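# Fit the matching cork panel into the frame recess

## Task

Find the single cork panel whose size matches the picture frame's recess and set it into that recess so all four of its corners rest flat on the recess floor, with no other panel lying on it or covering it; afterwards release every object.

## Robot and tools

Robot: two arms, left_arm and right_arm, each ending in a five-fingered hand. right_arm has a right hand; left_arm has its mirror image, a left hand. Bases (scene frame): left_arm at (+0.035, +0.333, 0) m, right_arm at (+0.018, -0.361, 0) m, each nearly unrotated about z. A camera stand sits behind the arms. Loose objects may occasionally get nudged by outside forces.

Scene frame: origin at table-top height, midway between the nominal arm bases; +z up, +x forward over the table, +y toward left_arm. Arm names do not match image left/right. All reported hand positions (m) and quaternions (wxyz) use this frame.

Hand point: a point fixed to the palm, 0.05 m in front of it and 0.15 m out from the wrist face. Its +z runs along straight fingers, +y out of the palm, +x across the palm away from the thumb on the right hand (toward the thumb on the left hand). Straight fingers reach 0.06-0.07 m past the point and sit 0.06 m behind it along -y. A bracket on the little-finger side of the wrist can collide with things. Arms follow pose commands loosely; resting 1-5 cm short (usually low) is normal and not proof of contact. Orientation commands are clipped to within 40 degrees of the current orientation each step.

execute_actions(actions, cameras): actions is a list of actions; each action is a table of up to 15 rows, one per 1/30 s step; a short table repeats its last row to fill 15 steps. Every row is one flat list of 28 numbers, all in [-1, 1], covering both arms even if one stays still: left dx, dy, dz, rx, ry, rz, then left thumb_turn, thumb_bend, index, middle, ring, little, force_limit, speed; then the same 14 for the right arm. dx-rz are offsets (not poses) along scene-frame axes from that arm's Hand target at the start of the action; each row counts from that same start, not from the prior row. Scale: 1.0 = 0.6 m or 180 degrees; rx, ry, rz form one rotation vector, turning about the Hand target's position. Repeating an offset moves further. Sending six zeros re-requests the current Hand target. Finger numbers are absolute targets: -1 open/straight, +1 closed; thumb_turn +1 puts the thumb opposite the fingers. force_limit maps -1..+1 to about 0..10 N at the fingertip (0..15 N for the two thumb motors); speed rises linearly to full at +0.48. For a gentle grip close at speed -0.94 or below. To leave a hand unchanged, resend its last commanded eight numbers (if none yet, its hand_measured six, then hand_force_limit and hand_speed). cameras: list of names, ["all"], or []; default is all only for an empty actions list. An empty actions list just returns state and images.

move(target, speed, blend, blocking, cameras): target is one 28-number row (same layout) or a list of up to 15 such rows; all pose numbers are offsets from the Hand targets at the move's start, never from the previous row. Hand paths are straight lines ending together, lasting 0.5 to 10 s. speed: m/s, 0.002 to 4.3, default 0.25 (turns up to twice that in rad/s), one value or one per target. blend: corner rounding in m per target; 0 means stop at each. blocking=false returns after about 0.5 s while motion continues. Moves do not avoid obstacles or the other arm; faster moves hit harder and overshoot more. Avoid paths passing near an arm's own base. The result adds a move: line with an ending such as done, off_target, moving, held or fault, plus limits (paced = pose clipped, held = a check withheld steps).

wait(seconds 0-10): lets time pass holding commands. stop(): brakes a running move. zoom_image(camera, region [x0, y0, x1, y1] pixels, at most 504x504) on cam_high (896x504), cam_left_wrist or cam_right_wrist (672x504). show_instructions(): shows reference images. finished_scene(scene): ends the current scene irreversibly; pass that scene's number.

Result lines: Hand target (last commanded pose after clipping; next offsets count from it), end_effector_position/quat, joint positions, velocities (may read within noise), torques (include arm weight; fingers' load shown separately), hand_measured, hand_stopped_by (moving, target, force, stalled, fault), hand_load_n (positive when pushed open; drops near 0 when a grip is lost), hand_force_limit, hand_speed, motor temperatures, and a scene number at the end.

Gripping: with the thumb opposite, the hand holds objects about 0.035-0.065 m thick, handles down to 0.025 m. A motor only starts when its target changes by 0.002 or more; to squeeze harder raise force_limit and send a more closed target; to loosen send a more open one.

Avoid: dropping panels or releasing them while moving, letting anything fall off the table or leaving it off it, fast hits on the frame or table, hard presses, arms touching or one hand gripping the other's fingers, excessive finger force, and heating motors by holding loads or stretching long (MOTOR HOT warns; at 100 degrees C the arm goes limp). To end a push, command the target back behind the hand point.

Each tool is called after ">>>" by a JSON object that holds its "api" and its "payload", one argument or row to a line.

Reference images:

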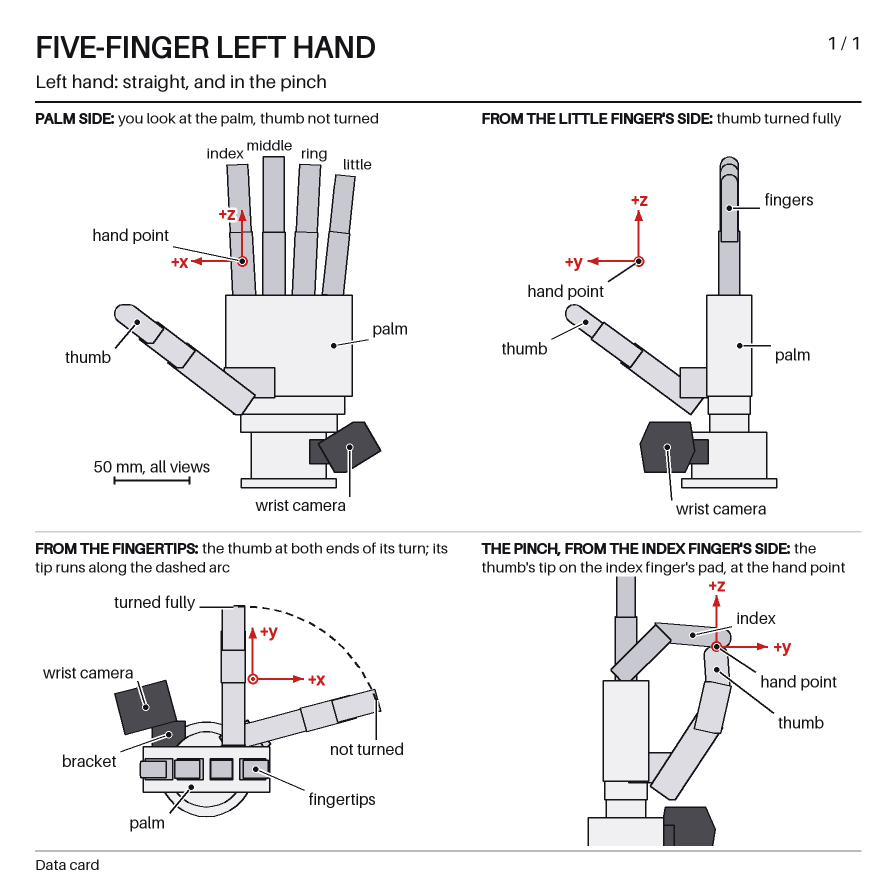

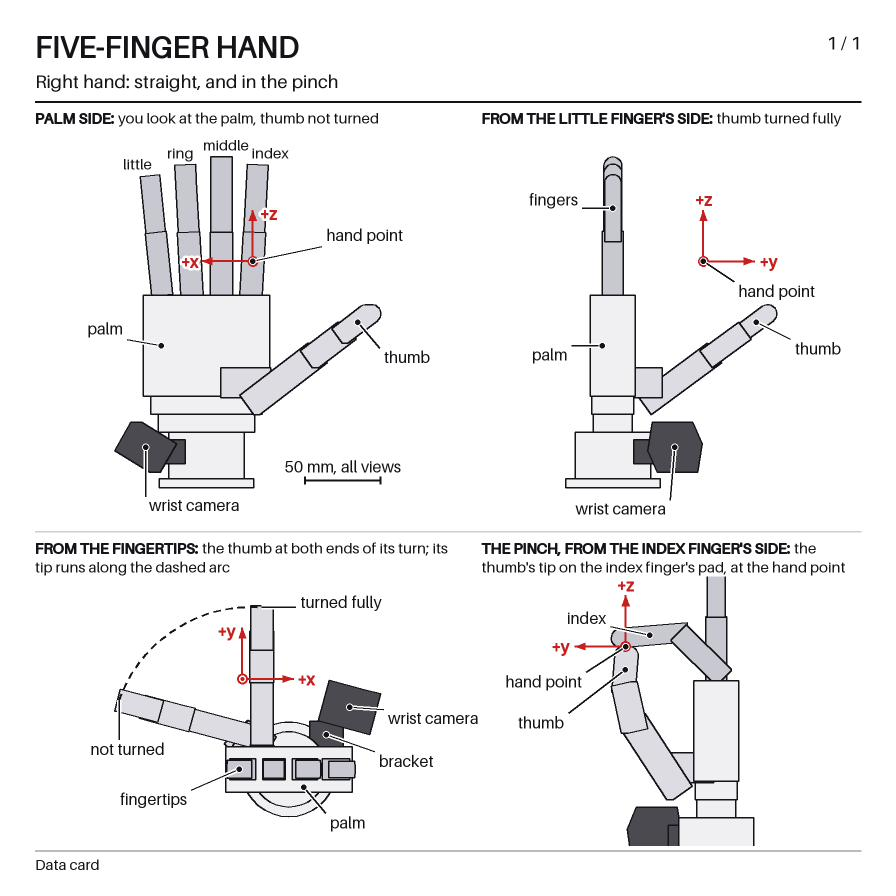

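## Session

>>> {"api": "execute_actions", "payload": {
  "actions": []
}}

>>> {"api": "zoom_image", "payload": {
  "camera": "cam_high",
  "region": [380, 100, 620, 260]
}}

Scene clock: 0.00 s.
left_arm: end_effector_position=(+0.6485, +0.5587, +0.1367) hand_measured=(-1.000, -1.000, -1.000, -1.000, -1.000, -1.000) hand_load_n=(+0.0, +0.0, +0.0, +0.0, +0.0, +0.0) hand_stopped_by=(target, target, target, target, target, target) hand_force_limit=0.00 hand_speed=-0.80 end_effector_quat_wxyz=(+0.105, -0.539, +0.790, -0.273) | right_arm: end_effector_position=(+0.3133, +0.1654, +0.2114) hand_measured=(-1.000, -1.000, -1.000, -1.000, -1.000, -1.000) hand_load_n=(+0.0, +0.0, +0.0, +0.0, +0.0, +0.0) hand_stopped_by=(target, target, target, target, target, target) hand_force_limit=0.00 hand_speed=-0.80 end_effector_quat_wxyz=(-0.118, +0.993, -0.013, +0.021)
Joint positions: left_arm=[0.479 2.043 1.938 -1.159 0.515 0.766] | right_arm=[0.99 1.961 2.046 -1.429 -0.08 -0.498]
Joint velocities: within noise
Joint torques (N m): no reading
Motor temperatures (°C): left_arm=[26 23 19 20 20 24] | right_arm=[23 22 23 22 22 22]
Heat: left arm: hottest waist 26 °C; right arm: hottest waist 23 °C.
Hand target: left_arm +0.6544, +0.5617, +0.1384; +0.110, -0.537, +0.790, -0.273 | right_arm +0.3165, +0.1709, +0.2188; -0.128, +0.991, -0.012, +0.027
camera_calibration:
cam_left_wrist: T_world_to_cam=[[0.627894, -0.536365, 0.56397, -0.182649], [-0.770087, -0.533131, 0.350338, 0.749696], [0.112761, -0.654281, -0.747798, 0.506814], [0, 0, 0, 1]] pos_world=[0.634866, 0.633319, 0.219355]
cam_right_wrist: T_world_to_cam=[[0.249182, -0.947043, -0.202528, 0.122516], [-0.871645, -0.310454, 0.37928, 0.247114], [-0.422071, 0.0820232, -0.902845, 0.425352], [0, 0, 0, 1]] pos_world=[0.364395, 0.157857, 0.315115]

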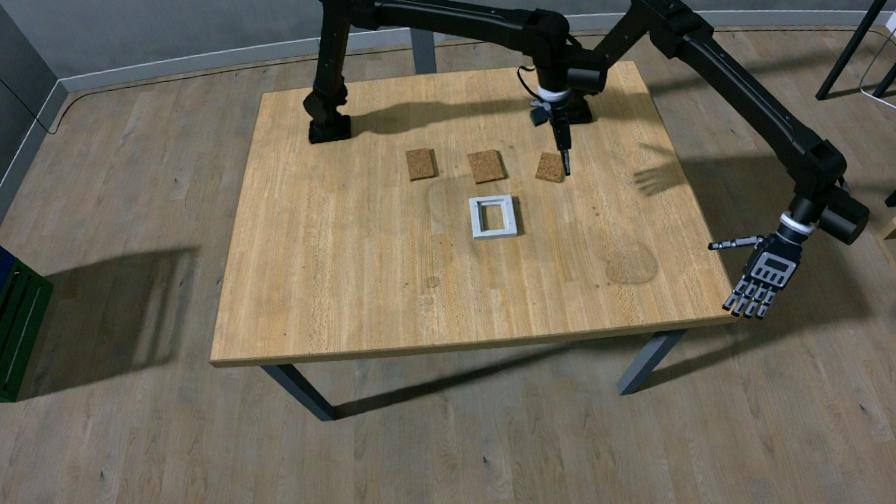

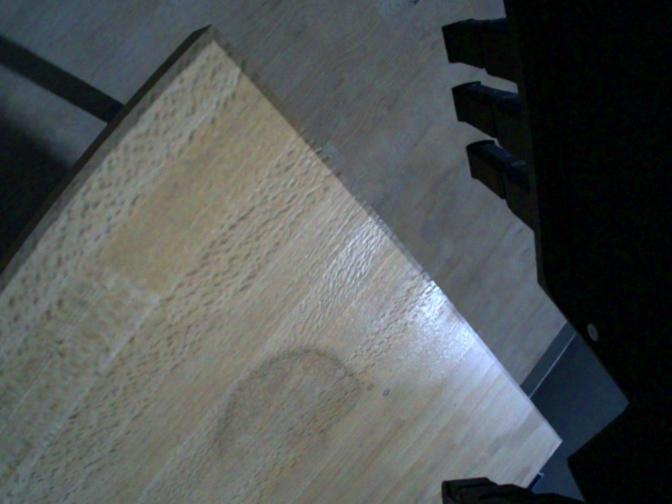

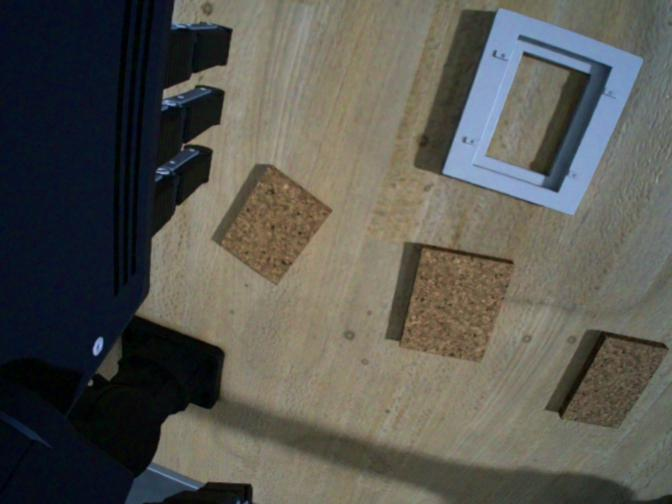

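Scaled by 2.100 from the camera's 896x504 image, which has a finer 1280x720 frame.

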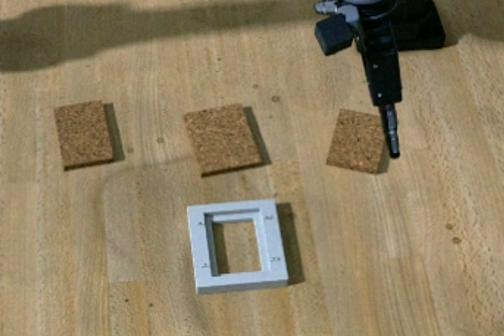

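>>> {"api": "zoom_image", "payload": {
  "camera": "cam_right_wrist",
  "region": [430, 0, 650, 220]
}}

>>> {"api": "zoom_image", "payload": {
  "camera": "cam_right_wrist",
  "region": [200, 150, 350, 300]
}}

>>> {"api": "zoom_image", "payload": {
  "camera": "cam_right_wrist",
  "region": [380, 225, 530, 375]
}}

>>> {"api": "zoom_image", "payload": {
  "camera": "cam_right_wrist",
  "region": [530, 310, 672, 452]
}}

Scaled by 2.291 from the camera's 672x504 image, which has a finer 960x720 frame.

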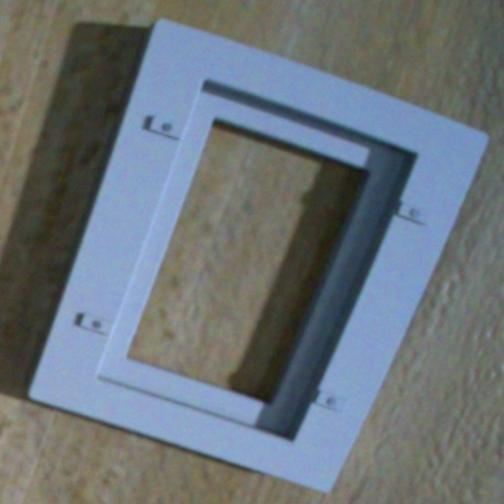

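Scaled by 3.360 from the camera's 672x504 image, which has a finer 960x720 frame.

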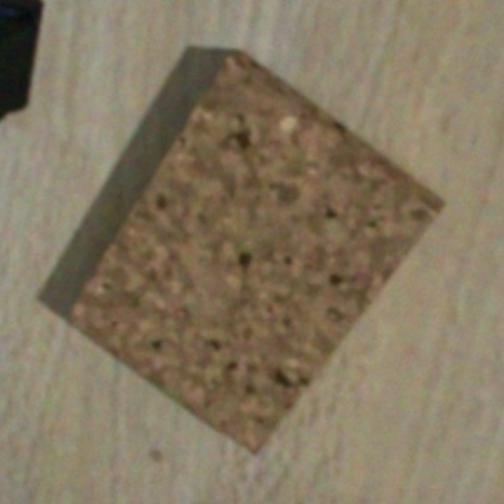

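Scaled by 3.360 from the camera's 672x504 image, which has a finer 960x720 frame.

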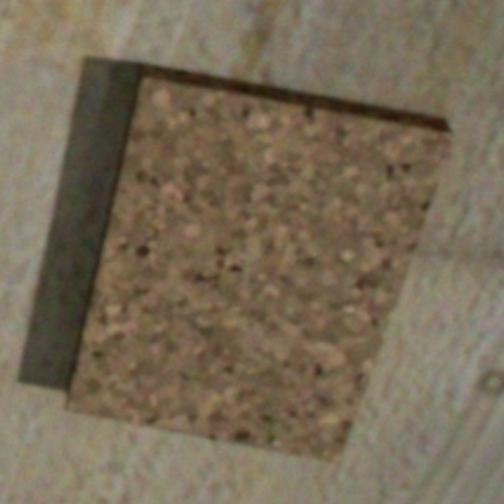

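Scaled by 3.549 from the camera's 672x504 image, which has a finer 960x720 frame.

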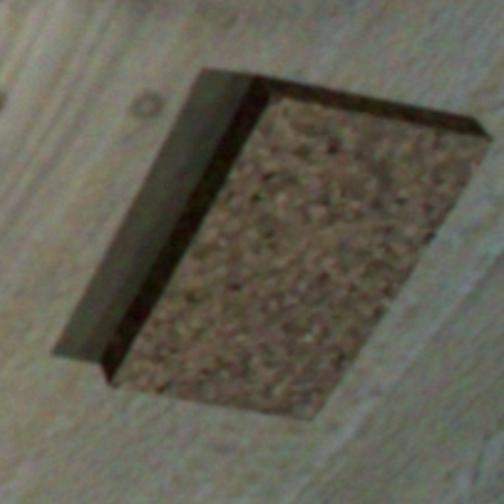

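>>> {"api": "move", "payload": {
  "target": [0,0,0,0,0,0,-1,-1,-1,-1,-1,-1,0,-0.8,-0.155,0.150,-0.2147,0.2208,-0.0281,-0.0956,1,-1,-0.5,-0.5,-1,-1,0,-0.3],
  "cameras": ["cam_right_wrist","cam_high"]
}}

Scene clock: 5.20 s.
left_arm: end_effector_position=(+0.6485, +0.5587, +0.1367) hand_measured=(-1.000, -1.000, -1.000, -1.000, -1.000, -1.000) hand_load_n=(+0.0, +0.0, +0.0, +0.0, +0.0, +0.0) hand_stopped_by=(target, target, target, target, target, target) hand_force_limit=0.00 hand_speed=-0.80 end_effector_quat_wxyz=(+0.105, -0.539, +0.790, -0.273) | right_arm: end_effector_position=(+0.2250, +0.2579, +0.0861) hand_measured=(+1.000, -1.000, -0.500, -0.500, -1.000, -1.000) hand_load_n=(+0.0, +0.0, +0.0, +0.0, +0.0, +0.0) hand_stopped_by=(target, target, target, target, target, target) hand_force_limit=0.00 hand_speed=-0.30 end_effector_quat_wxyz=(-0.443, +0.879, -0.156, +0.083)
Joint positions: left_arm=[0.479 2.043 1.938 -1.159 0.515 0.766] | right_arm=[1.154 1.724 1.173 -0.084 -0.007 -0.014]
Joint torques (N m): left_arm=[1.2 -20.78 9.92 1.26 0.44 0.08] | right_arm=[-0.85 -14.04 7.87 1.81 0.21 0.03]
Heat: left arm: hottest waist 26 °C; right arm: hottest elbow 24 °C.
Hand target: left_arm +0.6544, +0.5617, +0.1384; +0.110, -0.537, +0.790, -0.273 | right_arm +0.2235, +0.2609, +0.0900; -0.451, +0.874, -0.160, +0.082
Off the commanded pose: left_arm 0.007 m, 1 deg | right_arm 0.005 m, 1 deg.
move: done
camera_calibration:
cam_right_wrist: T_world_to_cam=[[0.0553728, -0.641685, -0.764967, 0.219997], [-0.97625, -0.19551, 0.0933345, 0.264902], [-0.20945, 0.741631, -0.637271, 0.0266716], [0, 0, 0, 1]] pos_world=[0.252015, 0.173179, 0.160563]
Images, in order (width x height): cam_high 896x504, cam_right_wrist 672x504.

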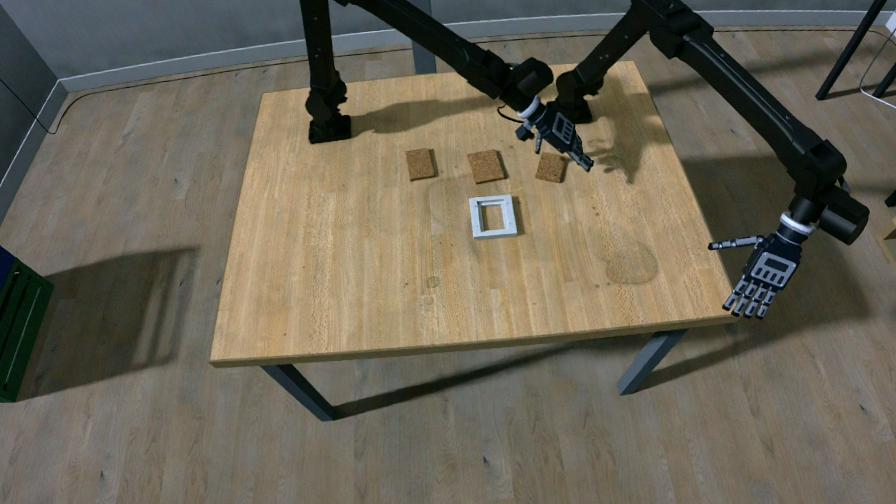

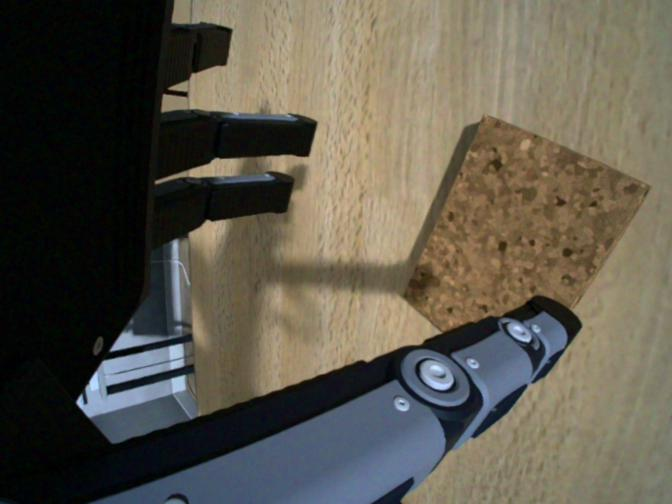

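>>> {"api": "move", "payload": {
  "target": [0,0,0,0,0,0,-1,-1,-1,-1,-1,-1,0,-0.8,-0.0108,-0.0032,-0.1,0,0,0,1,-1,-0.5,-0.5,-1,-1,0,-0.3],
  "cameras": ["cam_right_wrist","cam_high"],
  "speed": 0.12
}}

>>> {"api": "zoom_image", "payload": {
  "camera": "cam_high",
  "region": [510, 110, 610, 190]
}}

Scene clock: 7.27 s.
left_arm: end_effector_position=(+0.6485, +0.5587, +0.1367) hand_measured=(-1.000, -1.000, -1.000, -1.000, -1.000, -1.000) hand_load_n=(+0.0, +0.0, +0.0, +0.0, +0.0, +0.0) hand_stopped_by=(target, target, target, target, target, target) hand_force_limit=0.00 hand_speed=-0.80 end_effector_quat_wxyz=(+0.105, -0.539, +0.790, -0.273) | right_arm: end_effector_position=(+0.2200, +0.2540, +0.0315) hand_measured=(+1.000, -1.000, -0.500, -0.500, -1.000, -1.000) hand_load_n=(+0.0, +0.0, +0.0, +0.0, +0.0, +0.0) hand_stopped_by=(target, target, target, target, target, target) hand_force_limit=0.00 hand_speed=-0.30 end_effector_quat_wxyz=(-0.446, +0.877, -0.158, +0.084)
Joint positions: left_arm=[0.479 2.043 1.938 -1.159 0.515 0.766] | right_arm=[1.161 1.797 1.097 0.072 0.002 -0.008]
Joint torques (N m): left_arm=[1.2 -20.84 9.92 1.26 0.44 0.08] | right_arm=[-0.26 -12.51 7.73 1.94 0.19 0.01]
Heat: left arm: hottest waist 26 °C; right arm: hottest elbow 24 °C.
Hand target: left_arm +0.6544, +0.5617, +0.1384; +0.110, -0.537, +0.790, -0.273 | right_arm +0.2171, +0.2590, +0.0302; -0.451, +0.874, -0.160, +0.082
Off the commanded pose: left_arm 0.007 m, 1 deg | right_arm 0.006 m, 1 deg.
move: done
camera_calibration:
cam_right_wrist: T_world_to_cam=[[0.0548327, -0.636644, -0.769206, 0.174956], [-0.977193, -0.192495, 0.0896623, 0.264017], [-0.205152, 0.746747, -0.632679, -0.00877257], [0, 0, 0, 1]] pos_world=[0.246603, 0.168757, 0.105354]
Images, in order (width x height): cam_high 896x504, cam_right_wrist 672x504.

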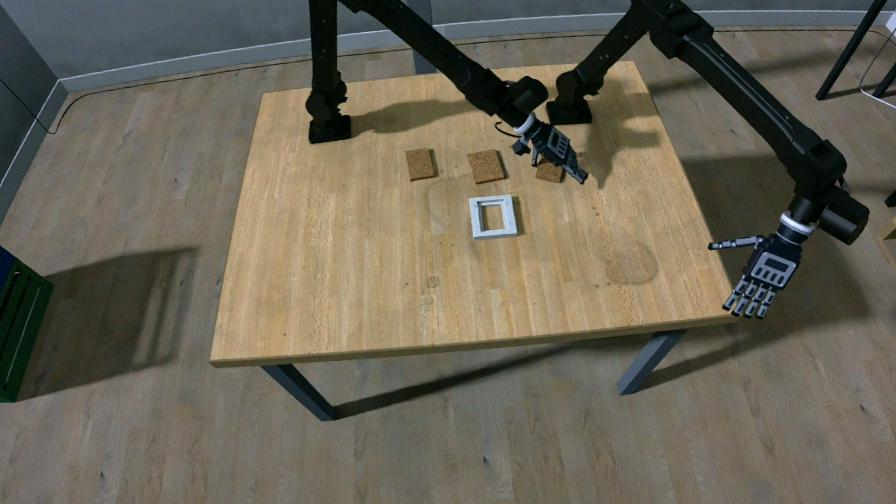

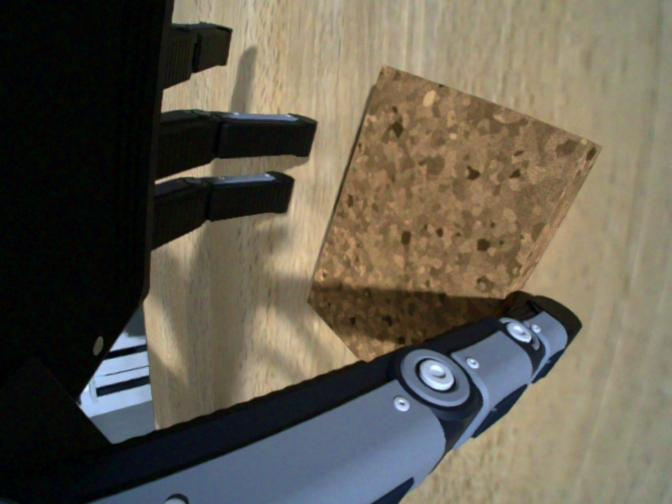

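Scaled by 5.040 from the camera's 896x504 image, which has a finer 1280x720 frame.

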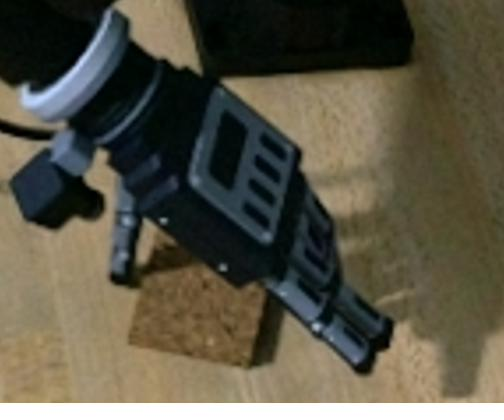

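>>> {"api": "move", "payload": {
  "target": [0,0,0,0,0,0,-1,-1,-1,-1,-1,-1,0,-0.8,0,0,-0.012,0,0,0,1,-1,-0.5,-0.5,-1,-1,0,-0.3],
  "cameras": ["cam_right_wrist"],
  "speed": 0.05
}}

Scene clock: 8.63 s.
left_arm: end_effector_position=(+0.6485, +0.5587, +0.1367) hand_measured=(-1.000, -1.000, -1.000, -1.000, -1.000, -1.000) hand_load_n=(+0.0, +0.0, +0.0, +0.0, +0.0, +0.0) hand_stopped_by=(target, target, target, target, target, target) hand_force_limit=0.00 hand_speed=-0.80 end_effector_quat_wxyz=(+0.105, -0.539, +0.790, -0.273) | right_arm: end_effector_position=(+0.2212, +0.2569, +0.0318) hand_measured=(+1.000, -1.000, -0.500, -0.500, -1.000, -1.000) hand_load_n=(+0.0, +0.0, +0.0, +0.0, +0.0, +0.0) hand_stopped_by=(target, target, target, target, target, target) hand_force_limit=0.00 hand_speed=-0.30 end_effector_quat_wxyz=(-0.452, +0.874, -0.157, +0.085)
Joint positions: left_arm=[0.479 2.043 1.938 -1.159 0.515 0.766] | right_arm=[1.161 1.802 1.097 0.09 0.002 -0.008]
Joint torques (N m): left_arm=[1.14 -20.78 9.91 1.24 0.44 0.08] | right_arm=[-0.85 -12.4 7.25 1.89 0.18 0.01]
Heat: left arm: hottest waist 26 °C; right arm: hottest elbow 24 °C.
Hand target: left_arm +0.6544, +0.5617, +0.1384; +0.110, -0.537, +0.790, -0.273 | right_arm +0.2170, +0.2589, +0.0228; -0.451, +0.874, -0.160, +0.082
Off the commanded pose: left_arm 0.007 m, 1 deg | right_arm 0.010 m, 1 deg.
move: done
camera_calibration:
cam_right_wrist: T_world_to_cam=[[0.0583776, -0.627305, -0.776583, 0.174053], [-0.977595, -0.193512, 0.0828264, 0.266227], [-0.202236, 0.754349, -0.624547, -0.013413], [0, 0, 0, 1]] pos_world=[0.247389, 0.17082, 0.104739]
Images, in order (width x height): cam_right_wrist 672x504.

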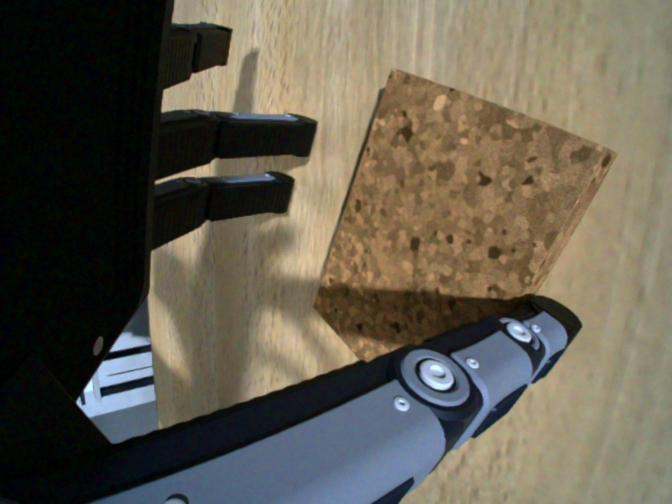

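>>> {"api": "move", "payload": {
  "target": [0,0,0,0,0,0,-1,-1,-1,-1,-1,-1,0,-0.8,0.002,-0.002,-0.015,0,0,0,1,-1,-0.5,-0.5,-1,-1,0,-0.3],
  "cameras": ["cam_right_wrist"],
  "speed": 0.05
}}

Scene clock: 9.73 s.
left_arm: end_effector_position=(+0.6485, +0.5587, +0.1367) hand_measured=(-1.000, -1.000, -1.000, -1.000, -1.000, -1.000) hand_load_n=(-0.5, +0.0, +0.0, +0.0, +0.0, +0.0) hand_stopped_by=(target, target, target, target, target, target) hand_force_limit=0.00 hand_speed=-0.80 end_effector_quat_wxyz=(+0.105, -0.539, +0.790, -0.273) | right_arm: end_effector_position=(+0.2216, +0.2582, +0.0282) hand_measured=(+1.000, -1.000, -0.500, -0.500, -1.000, -1.000) hand_load_n=(+0.0, +0.0, -0.5, +0.0, +0.0, +0.0) hand_stopped_by=(target, target, target, target, target, target) hand_force_limit=0.00 hand_speed=-0.30 end_effector_quat_wxyz=(-0.455, +0.872, -0.157, +0.086)
Joint positions: left_arm=[0.479 2.043 1.938 -1.159 0.515 0.766] | right_arm=[1.161 1.81 1.092 0.111 0.002 -0.007]
Joint torques (N m): left_arm=[1.2 -20.78 9.92 1.26 0.44 0.09] | right_arm=[-0.62 -11.99 6.86 2.02 0.07 0.03]
Heat: left arm: hottest waist 26 °C; right arm: hottest elbow 24 °C.
Hand target: left_arm +0.6544, +0.5617, +0.1384; +0.110, -0.537, +0.790, -0.273 | right_arm +0.2183, +0.2578, +0.0140; -0.451, +0.874, -0.160, +0.082
Off the commanded pose: left_arm 0.007 m, 1 deg | right_arm 0.015 m, 1 deg.
move: off_target (right_arm)
camera_calibration:
cam_right_wrist: T_world_to_cam=[[0.0599986, -0.621046, -0.781475, 0.170212], [-0.97787, -0.193763, 0.0789083, 0.267399], [-0.200426, 0.759446, -0.618927, -0.0184007], [0, 0, 0, 1]] pos_world=[0.247581, 0.171496, 0.100528]
Images, in order (width x height): cam_right_wrist 672x504.

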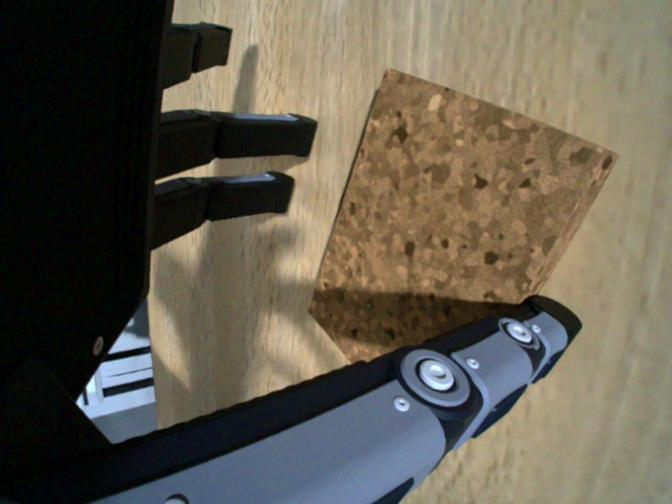

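>>> {"api": "execute_actions", "payload": {
  "actions": [
    [[0,0,0,0,0,0,-1,-1,-1,-1,-1,-1,0,-0.8,0,0,0.004,0,0,0,1,-1,0,0,-1,-1,-0.4,-0.94]],
    [[0,0,0,0,0,0,-1,-1,-1,-1,-1,-1,0,-0.8,0,0,0,0,0,0,1,-1,0,0,-1,-1,-0.4,-0.94]],
    [[0,0,0,0,0,0,-1,-1,-1,-1,-1,-1,0,-0.8,0,0,0,0,0,0,1,-1,0,0,-1,-1,-0.4,-0.94]],
    [[0,0,0,0,0,0,-1,-1,-1,-1,-1,-1,0,-0.8,0,0,0,0,0,0,1,-1,0,0,-1,-1,-0.4,-0.94]]
  ],
  "cameras": ["cam_right_wrist"]
}}

Scene clock: 12.77 s.
left_arm: end_effector_position=(+0.6485, +0.5587, +0.1367) hand_measured=(-1.000, -1.000, -1.000, -1.000, -1.000, -1.000) hand_load_n=(+0.0, +0.0, +0.0, +0.0, +0.0, +0.0) hand_stopped_by=(target, target, target, target, target, target) hand_force_limit=0.00 hand_speed=-0.80 end_effector_quat_wxyz=(+0.105, -0.539, +0.790, -0.273) | right_arm: end_effector_position=(+0.2224, +0.2602, +0.0302) hand_measured=(+1.000, -1.000, -0.062, -0.084, -1.000, -1.000) hand_load_n=(-0.5, +1.0, +4.0, +3.0, +0.0, +0.0) hand_stopped_by=(target, target, force, force, target, target) hand_force_limit=-0.40 hand_speed=-0.94 end_effector_quat_wxyz=(-0.460, +0.870, -0.157, +0.087)
Joint positions: left_arm=[0.479 2.043 1.938 -1.159 0.515 0.766] | right_arm=[1.161 1.81 1.092 0.122 0.002 -0.007]
Joint torques (N m): left_arm=[1.26 -20.78 9.91 1.26 0.44 0.08] | right_arm=[-0.67 -12.81 7.09 1.46 0.09 0.02]
Heat: left arm: hottest waist 26 °C; right arm: hottest elbow 24 °C.
Hand target: left_arm +0.6544, +0.5617, +0.1384; +0.110, -0.537, +0.790, -0.273 | right_arm +0.2183, +0.2578, +0.0165; -0.451, +0.874, -0.160, +0.082
Off the commanded pose: left_arm 0.007 m, 1 deg | right_arm 0.014 m, 1 deg.
Step readings (end_effector_position of left_arm | right_arm):
0: (+0.6485, +0.5587, +0.1367) | (+0.2216, +0.2582, +0.0282)
1: (+0.6485, +0.5587, +0.1367) | (+0.2216, +0.2582, +0.0282)
2: (+0.6485, +0.5587, +0.1367) | (+0.2216, +0.2582, +0.0282)
4: (+0.6485, +0.5587, +0.1367) | (+0.2216, +0.2582, +0.0282)
8: (+0.6485, +0.5587, +0.1367) | (+0.2216, +0.2582, +0.0282)
15: (+0.6485, +0.5587, +0.1367) | (+0.2217, +0.2585, +0.0285)
16: (+0.6485, +0.5587, +0.1367) | (+0.2217, +0.2586, +0.0286)
17: (+0.6485, +0.5587, +0.1367) | (+0.2218, +0.2586, +0.0286)
19: (+0.6485, +0.5587, +0.1367) | (+0.2218, +0.2588, +0.0288)
23: (+0.6485, +0.5587, +0.1367) | (+0.2219, +0.2591, +0.0291)
30: (+0.6485, +0.5587, +0.1367) | (+0.2221, +0.2594, +0.0294)
31: (+0.6485, +0.5587, +0.1367) | (+0.2221, +0.2595, +0.0295)
32: (+0.6485, +0.5587, +0.1367) | (+0.2221, +0.2596, +0.0296)
34: (+0.6485, +0.5587, +0.1367) | (+0.2221, +0.2596, +0.0296)
38: (+0.6485, +0.5587, +0.1367) | (+0.2222, +0.2598, +0.0298)
45: (+0.6485, +0.5587, +0.1367) | (+0.2223, +0.2601, +0.0301)
46: (+0.6485, +0.5587, +0.1367) | (+0.2223, +0.2601, +0.0301)
47: (+0.6485, +0.5587, +0.1367) | (+0.2223, +0.2601, +0.0301)
49: (+0.6485, +0.5587, +0.1367) | (+0.2223, +0.2601, +0.0301)
53: (+0.6485, +0.5587, +0.1367) | (+0.2224, +0.2602, +0.0302)
60: (+0.6485, +0.5587, +0.1367) | (+0.2224, +0.2602, +0.0302)
camera_calibration:
cam_right_wrist: T_world_to_cam=[[0.0629355, -0.613199, -0.787418, 0.170498], [-0.978154, -0.194529, 0.0733085, 0.268794], [-0.198128, 0.765602, -0.612045, -0.0208051], [0, 0, 0, 1]] pos_world=[0.24807, 0.172766, 0.101814]
Images, in order (width x height): cam_right_wrist 672x504.

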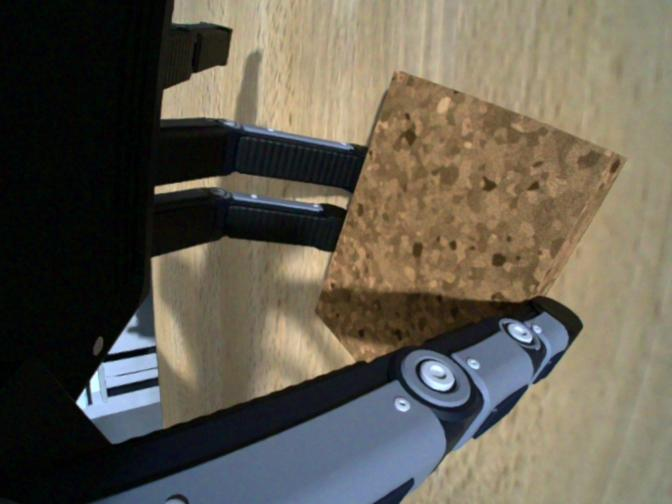

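>>> {"api": "move", "payload": {
  "target": [
    [0,0,0,0,0,0,-1,-1,-1,-1,-1,-1,0,-0.8,0,0,0.2,0,0,0,1,-1,0,0,-1,-1,-0.4,-0.94],
    [0,0,0,0,0,0,-1,-1,-1,-1,-1,-1,0,-0.8,0.2478,-0.2863,0.2142,0,0,0.1183,1,-1,0,0,-1,-1,-0.4,-0.94]
  ],
  "speed": 0.15,
  "blend": 0.02,
  "cameras": ["cam_high","cam_right_wrist"]
}}

Scene clock: 16.97 s.
left_arm: end_effector_position=(+0.6485, +0.5587, +0.1367) hand_measured=(-1.000, -1.000, -1.000, -1.000, -1.000, -1.000) hand_load_n=(+0.0, +0.0, +0.0, +0.0, +0.0, +0.0) hand_stopped_by=(target, target, target, target, target, target) hand_force_limit=0.00 hand_speed=-0.80 end_effector_quat_wxyz=(+0.105, -0.539, +0.790, -0.273) | right_arm: end_effector_position=(+0.3527, +0.0740, +0.1281) hand_measured=(+1.000, -1.000, -0.062, -0.084, -1.000, -1.000) hand_load_n=(-0.5, +1.5, +4.0, +3.0, +0.0, +0.0) hand_stopped_by=(target, target, force, force, target, target) hand_force_limit=-0.40 hand_speed=-0.94 end_effector_quat_wxyz=(-0.448, +0.894, -0.008, -0.015)
Joint positions: left_arm=[0.479 2.043 1.938 -1.159 0.515 0.766] | right_arm=[0.659 1.579 1.145 -0.436 -0.672 -0.593]
Joint torques (N m): left_arm=[1.2 -20.78 9.94 1.26 0.44 0.08] | right_arm=[-0.56 -10.75 11.9 0.84 -0.46 -0.18]
Heat: left arm: hottest waist 26 °C; right arm: hottest elbow 25 °C.
Hand target: left_arm +0.6544, +0.5617, +0.1384; +0.110, -0.537, +0.790, -0.273 | right_arm +0.3668, +0.0861, +0.1449; -0.458, +0.889, +0.004, -0.003
Off the commanded pose: left_arm 0.007 m, 1 deg | right_arm 0.025 m, 2 deg.
move: off_target (right_arm)
camera_calibration:
cam_right_wrist: T_world_to_cam=[[0.242387, -0.587475, -0.772089, 0.0579897], [-0.842665, -0.52187, 0.132543, 0.321788], [-0.480795, 0.618486, -0.621539, 0.319235], [0, 0, 0, 1]] pos_world=[0.41059, 0.00455607, 0.20054]
Images, in order (width x height): cam_high 896x504, cam_right_wrist 672x504.

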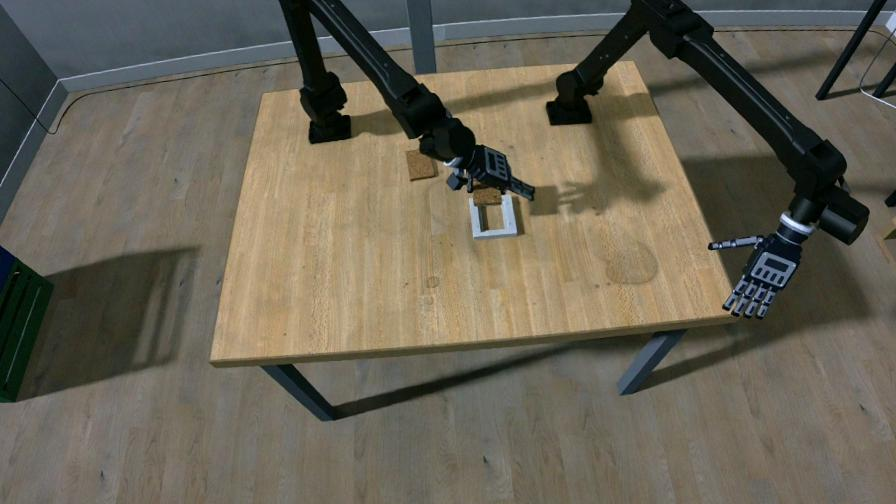

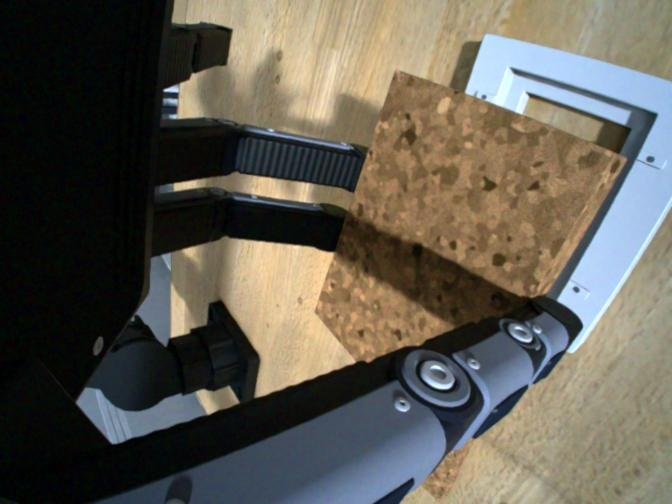

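>>> {"api": "zoom_image", "payload": {
  "camera": "cam_right_wrist",
  "region": [460, 20, 672, 200]
}}

>>> {"api": "zoom_image", "payload": {
  "camera": "cam_right_wrist",
  "region": [300, 40, 480, 180]
}}

>>> {"api": "zoom_image", "payload": {
  "camera": "cam_right_wrist",
  "region": [290, 240, 430, 380]
}}

Scaled by 2.377 from the camera's 672x504 image, which has a finer 960x720 frame.

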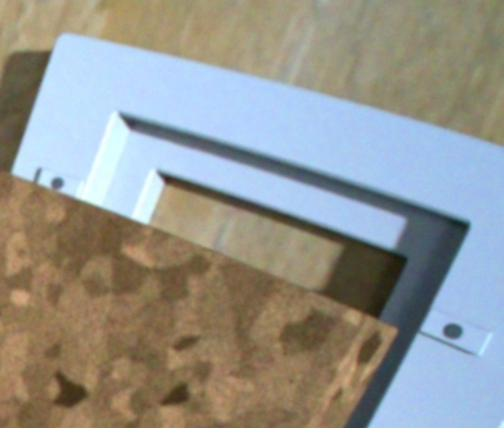

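Scaled by 2.800 from the camera's 672x504 image, which has a finer 960x720 frame.

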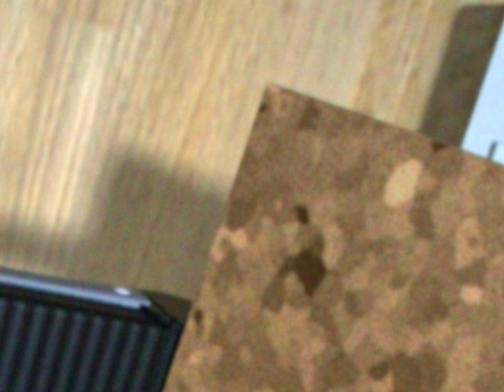

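Scaled by 3.600 from the camera's 672x504 image, which has a finer 960x720 frame.

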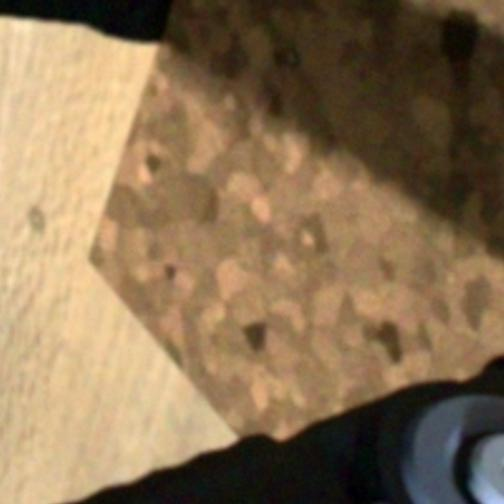

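>>> {"api": "move", "payload": {
  "target": [0,0,0,0,0,0,-1,-1,-1,-1,-1,-1,0,-0.8,0.0133,0.0133,-0.0917,0.0144,-0.0128,0.0056,1,-1,0,0,-1,-1,-0.4,-0.94],
  "speed": 0.12,
  "cameras": ["cam_right_wrist"]
}}

Scene clock: 20.23 s.
left_arm: end_effector_position=(+0.6485, +0.5587, +0.1367) hand_measured=(-1.000, -1.000, -1.000, -1.000, -1.000, -1.000) hand_load_n=(+0.0, +0.0, +0.0, +0.0, +0.0, +0.0) hand_stopped_by=(target, target, target, target, target, target) hand_force_limit=0.00 hand_speed=-0.80 end_effector_quat_wxyz=(+0.105, -0.539, +0.790, -0.273) | right_arm: end_effector_position=(+0.3707, +0.0926, +0.0918) hand_measured=(+1.000, -1.000, -0.062, -0.084, -1.000, -1.000) hand_load_n=(-0.5, +1.0, +4.0, +3.0, +0.0, +0.0) hand_stopped_by=(target, target, force, force, target, target) hand_force_limit=-0.40 hand_speed=-0.94 end_effector_quat_wxyz=(-0.475, +0.880, +0.015, +0.006)
Joint positions: left_arm=[0.479 2.043 1.938 -1.159 0.515 0.766] | right_arm=[0.659 1.661 1.113 -0.246 -0.692 -0.606]
Joint torques (N m): left_arm=[1.2 -20.78 9.92 1.26 0.43 0.08] | right_arm=[-1.2 -11.58 7.98 1.7 -0.44 -0.2]
Motor temperatures (°C): left_arm=[26 24 24 20 20 24] | right_arm=[23 24 25 23 22 22]
Heat: left arm: hottest waist 26 °C; right arm: hottest elbow 25 °C.
Hand target: left_arm +0.6544, +0.5617, +0.1384; +0.110, -0.537, +0.790, -0.273 | right_arm +0.3748, +0.0940, +0.0897; -0.478, +0.878, +0.021, +0.011
Off the commanded pose: left_arm 0.007 m, 1 deg | right_arm 0.005 m, 1 deg.
move: done
camera_calibration:
cam_right_wrist: T_world_to_cam=[[0.300584, -0.53399, -0.790256, 0.0116736], [-0.836767, -0.545257, 0.0501642, 0.358977], [-0.457679, 0.646181, -0.61072, 0.281781], [0, 0, 0, 1]] pos_world=[0.425837, 0.0198865, 0.163307]
Images, in order (width x height): cam_right_wrist 672x504.

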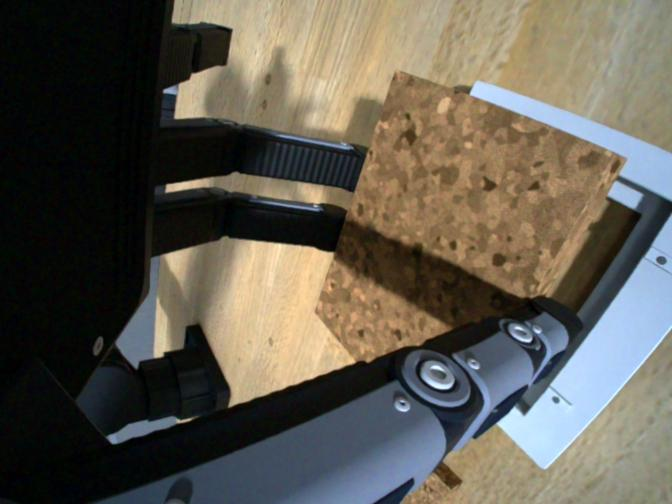

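>>> {"api": "zoom_image", "payload": {
  "camera": "cam_right_wrist",
  "region": [512, 70, 672, 230]
}}

Scaled by 3.150 from the camera's 672x504 image, which has a finer 960x720 frame.

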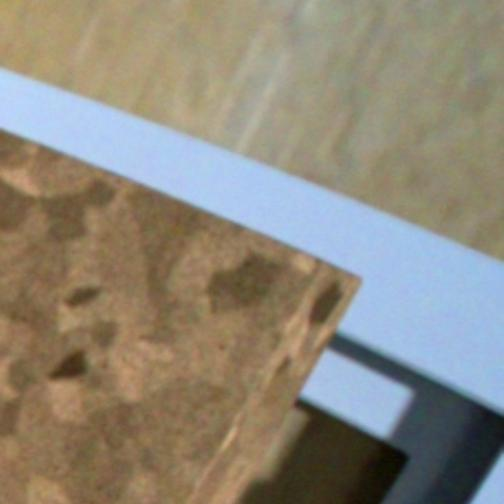

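>>> {"api": "move", "payload": {
  "target": [0,0,0,0,0,0,-1,-1,-1,-1,-1,-1,0,-0.8,-0.0075,-0.0107,-0.0333,-0.0047,0.0056,0.001,1,-1,0,0,-1,-1,-0.4,-0.94],
  "speed": 0.1,
  "cameras": ["cam_right_wrist"]
}}

Scene clock: 23.80 s.
left_arm: end_effector_position=(+0.6485, +0.5587, +0.1367) hand_measured=(-1.000, -1.000, -1.000, -1.000, -1.000, -1.000) hand_load_n=(+0.0, +0.0, +0.0, +0.0, +0.0, +0.0) hand_stopped_by=(target, target, target, target, target, target) hand_force_limit=0.00 hand_speed=-0.80 end_effector_quat_wxyz=(+0.105, -0.539, +0.790, -0.273) | right_arm: end_effector_position=(+0.3653, +0.0887, +0.0752) hand_measured=(+1.000, -1.000, -0.062, -0.084, -1.000, -1.000) hand_load_n=(-0.5, +1.0, +4.0, +2.5, +0.0, +0.0) hand_stopped_by=(target, target, force, force, target, target) hand_force_limit=-0.40 hand_speed=-0.94 end_effector_quat_wxyz=(-0.470, +0.882, +0.015, -0.001)
Joint positions: left_arm=[0.479 2.043 1.938 -1.159 0.515 0.766] | right_arm=[0.659 1.678 1.089 -0.226 -0.697 -0.612]
Joint torques (N m): left_arm=[1.2 -20.89 9.92 1.26 0.44 0.08] | right_arm=[-1.79 -11.63 7.49 1.51 -0.44 -0.21]
Heat: left arm: hottest waist 26 °C; right arm: hottest elbow 26 °C.
Hand target: left_arm +0.6544, +0.5617, +0.1384; +0.110, -0.537, +0.790, -0.273 | right_arm +0.3703, +0.0876, +0.0697; -0.472, +0.882, +0.018, +0.003
Off the commanded pose: left_arm 0.007 m, 1 deg | right_arm 0.008 m, 1 deg.
move: done
camera_calibration:
cam_right_wrist: T_world_to_cam=[[0.294636, -0.53979, -0.788554, 0.000630065], [-0.832026, -0.550779, 0.0661465, 0.350744], [-0.470024, 0.636608, -0.611398, 0.277095], [0, 0, 0, 1]] pos_world=[0.421884, 0.0171217, 0.146712]
Images, in order (width x height): cam_right_wrist 672x504.

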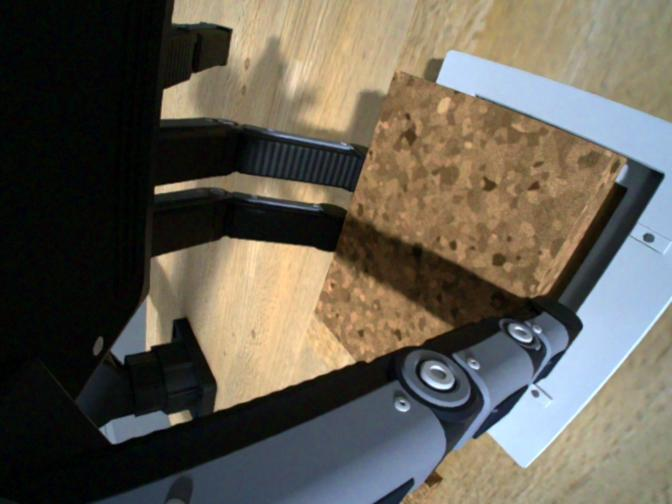

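>>> {"api": "zoom_image", "payload": {
  "camera": "cam_right_wrist",
  "region": [562, 110, 672, 220]
}}

>>> {"api": "zoom_image", "payload": {
  "camera": "cam_right_wrist",
  "region": [380, 40, 520, 150]
}}

Scaled by 4.582 from the camera's 672x504 image, which has a finer 960x720 frame.

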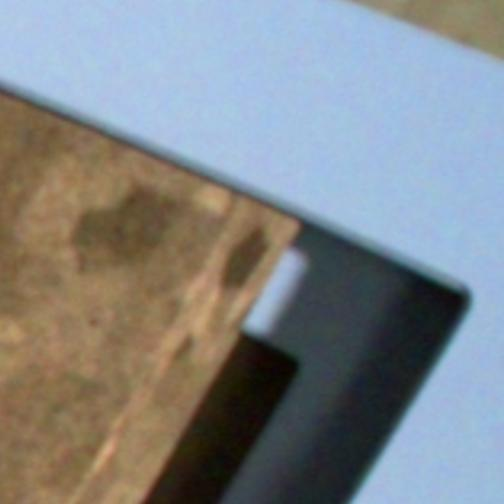

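Scaled by 3.600 from the camera's 672x504 image, which has a finer 960x720 frame.

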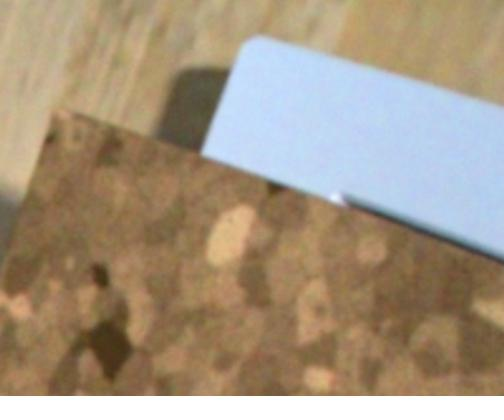

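>>> {"api": "move", "payload": {
  "target": [0,0,0,0,0,0,-1,-1,-1,-1,-1,-1,0,-0.8,-0.0008,-0.0038,-0.03,-0.001,0,-0.001,1,-1,0,0,-1,-1,-0.4,-0.94],
  "speed": 0.08,
  "cameras": ["cam_right_wrist"]
}}

>>> {"api": "zoom_image", "payload": {
  "camera": "cam_right_wrist",
  "region": [542, 90, 652, 200]
}}

>>> {"api": "zoom_image", "payload": {
  "camera": "cam_right_wrist",
  "region": [340, 40, 480, 150]
}}

Scene clock: 25.70 s.
left_arm: end_effector_position=(+0.6485, +0.5587, +0.1367) hand_measured=(-1.000, -1.000, -1.000, -1.000, -1.000, -1.000) hand_load_n=(+0.0, +0.0, +0.0, -0.5, -0.5, +0.0) hand_stopped_by=(target, target, target, target, target, target) hand_force_limit=0.00 hand_speed=-0.80 end_effector_quat_wxyz=(+0.105, -0.539, +0.790, -0.273) | right_arm: end_effector_position=(+0.3645, +0.0868, +0.0575) hand_measured=(+1.000, -1.000, -0.062, -0.084, -1.000, -1.000) hand_load_n=(-0.5, +1.0, +4.0, +3.0, +0.0, +0.0) hand_stopped_by=(target, target, force, force, target, target) hand_force_limit=-0.40 hand_speed=-0.94 end_effector_quat_wxyz=(-0.470, +0.883, +0.015, -0.001)
Joint positions: left_arm=[0.479 2.043 1.938 -1.159 0.515 0.766] | right_arm=[0.657 1.702 1.066 -0.181 -0.697 -0.614]
Joint torques (N m): left_arm=[1.26 -20.84 9.91 1.26 0.44 0.08] | right_arm=[-1.2 -11.69 7.49 1.68 -0.34 -0.17]
Heat: left arm: hottest waist 26 °C; right arm: hottest elbow 26 °C.
Hand target: left_arm +0.6544, +0.5617, +0.1384; +0.110, -0.537, +0.790, -0.273 | right_arm +0.3699, +0.0853, +0.0517; -0.470, +0.882, +0.017, +0.003
Off the commanded pose: left_arm 0.007 m, 1 deg | right_arm 0.008 m, 1 deg.
move: done
camera_calibration:
cam_right_wrist: T_world_to_cam=[[0.293604, -0.541211, -0.787964, -0.0136801], [-0.832447, -0.54997, 0.067566, 0.350243], [-0.469924, 0.636101, -0.612002, 0.267086], [0, 0, 0, 1]] pos_world=[0.421085, 0.0153256, 0.129013]
Images, in order (width x height): cam_right_wrist 672x504.

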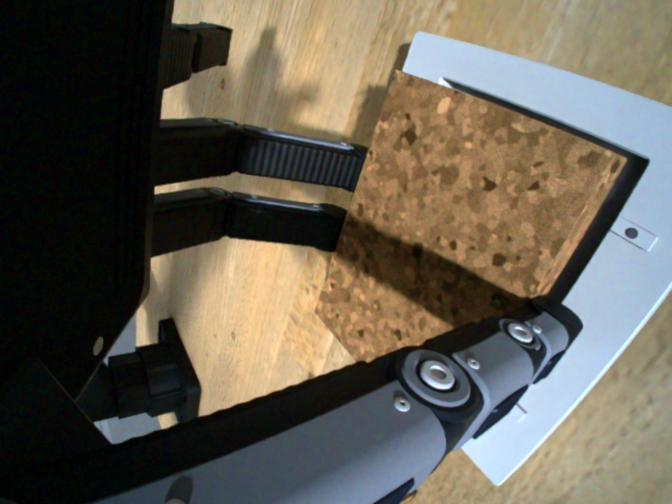

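Scaled by 4.582 from the camera's 672x504 image, which has a finer 960x720 frame.

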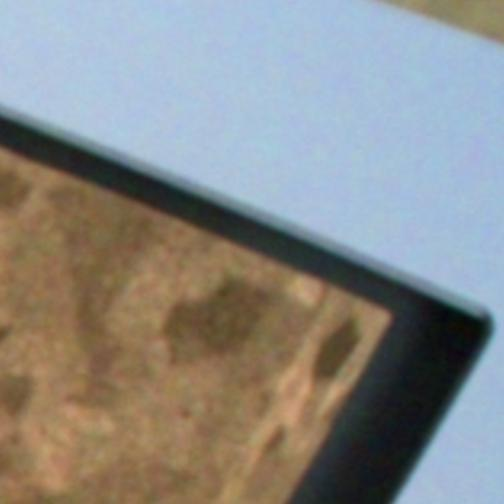

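Scaled by 3.600 from the camera's 672x504 image, which has a finer 960x720 frame.

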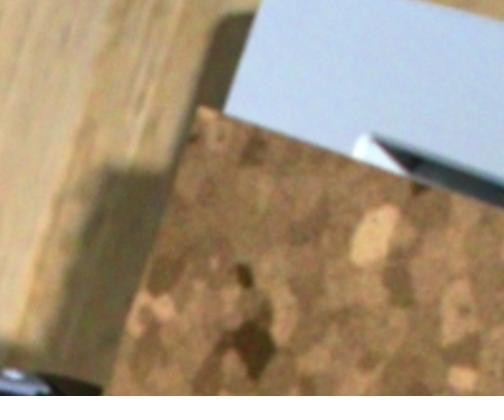

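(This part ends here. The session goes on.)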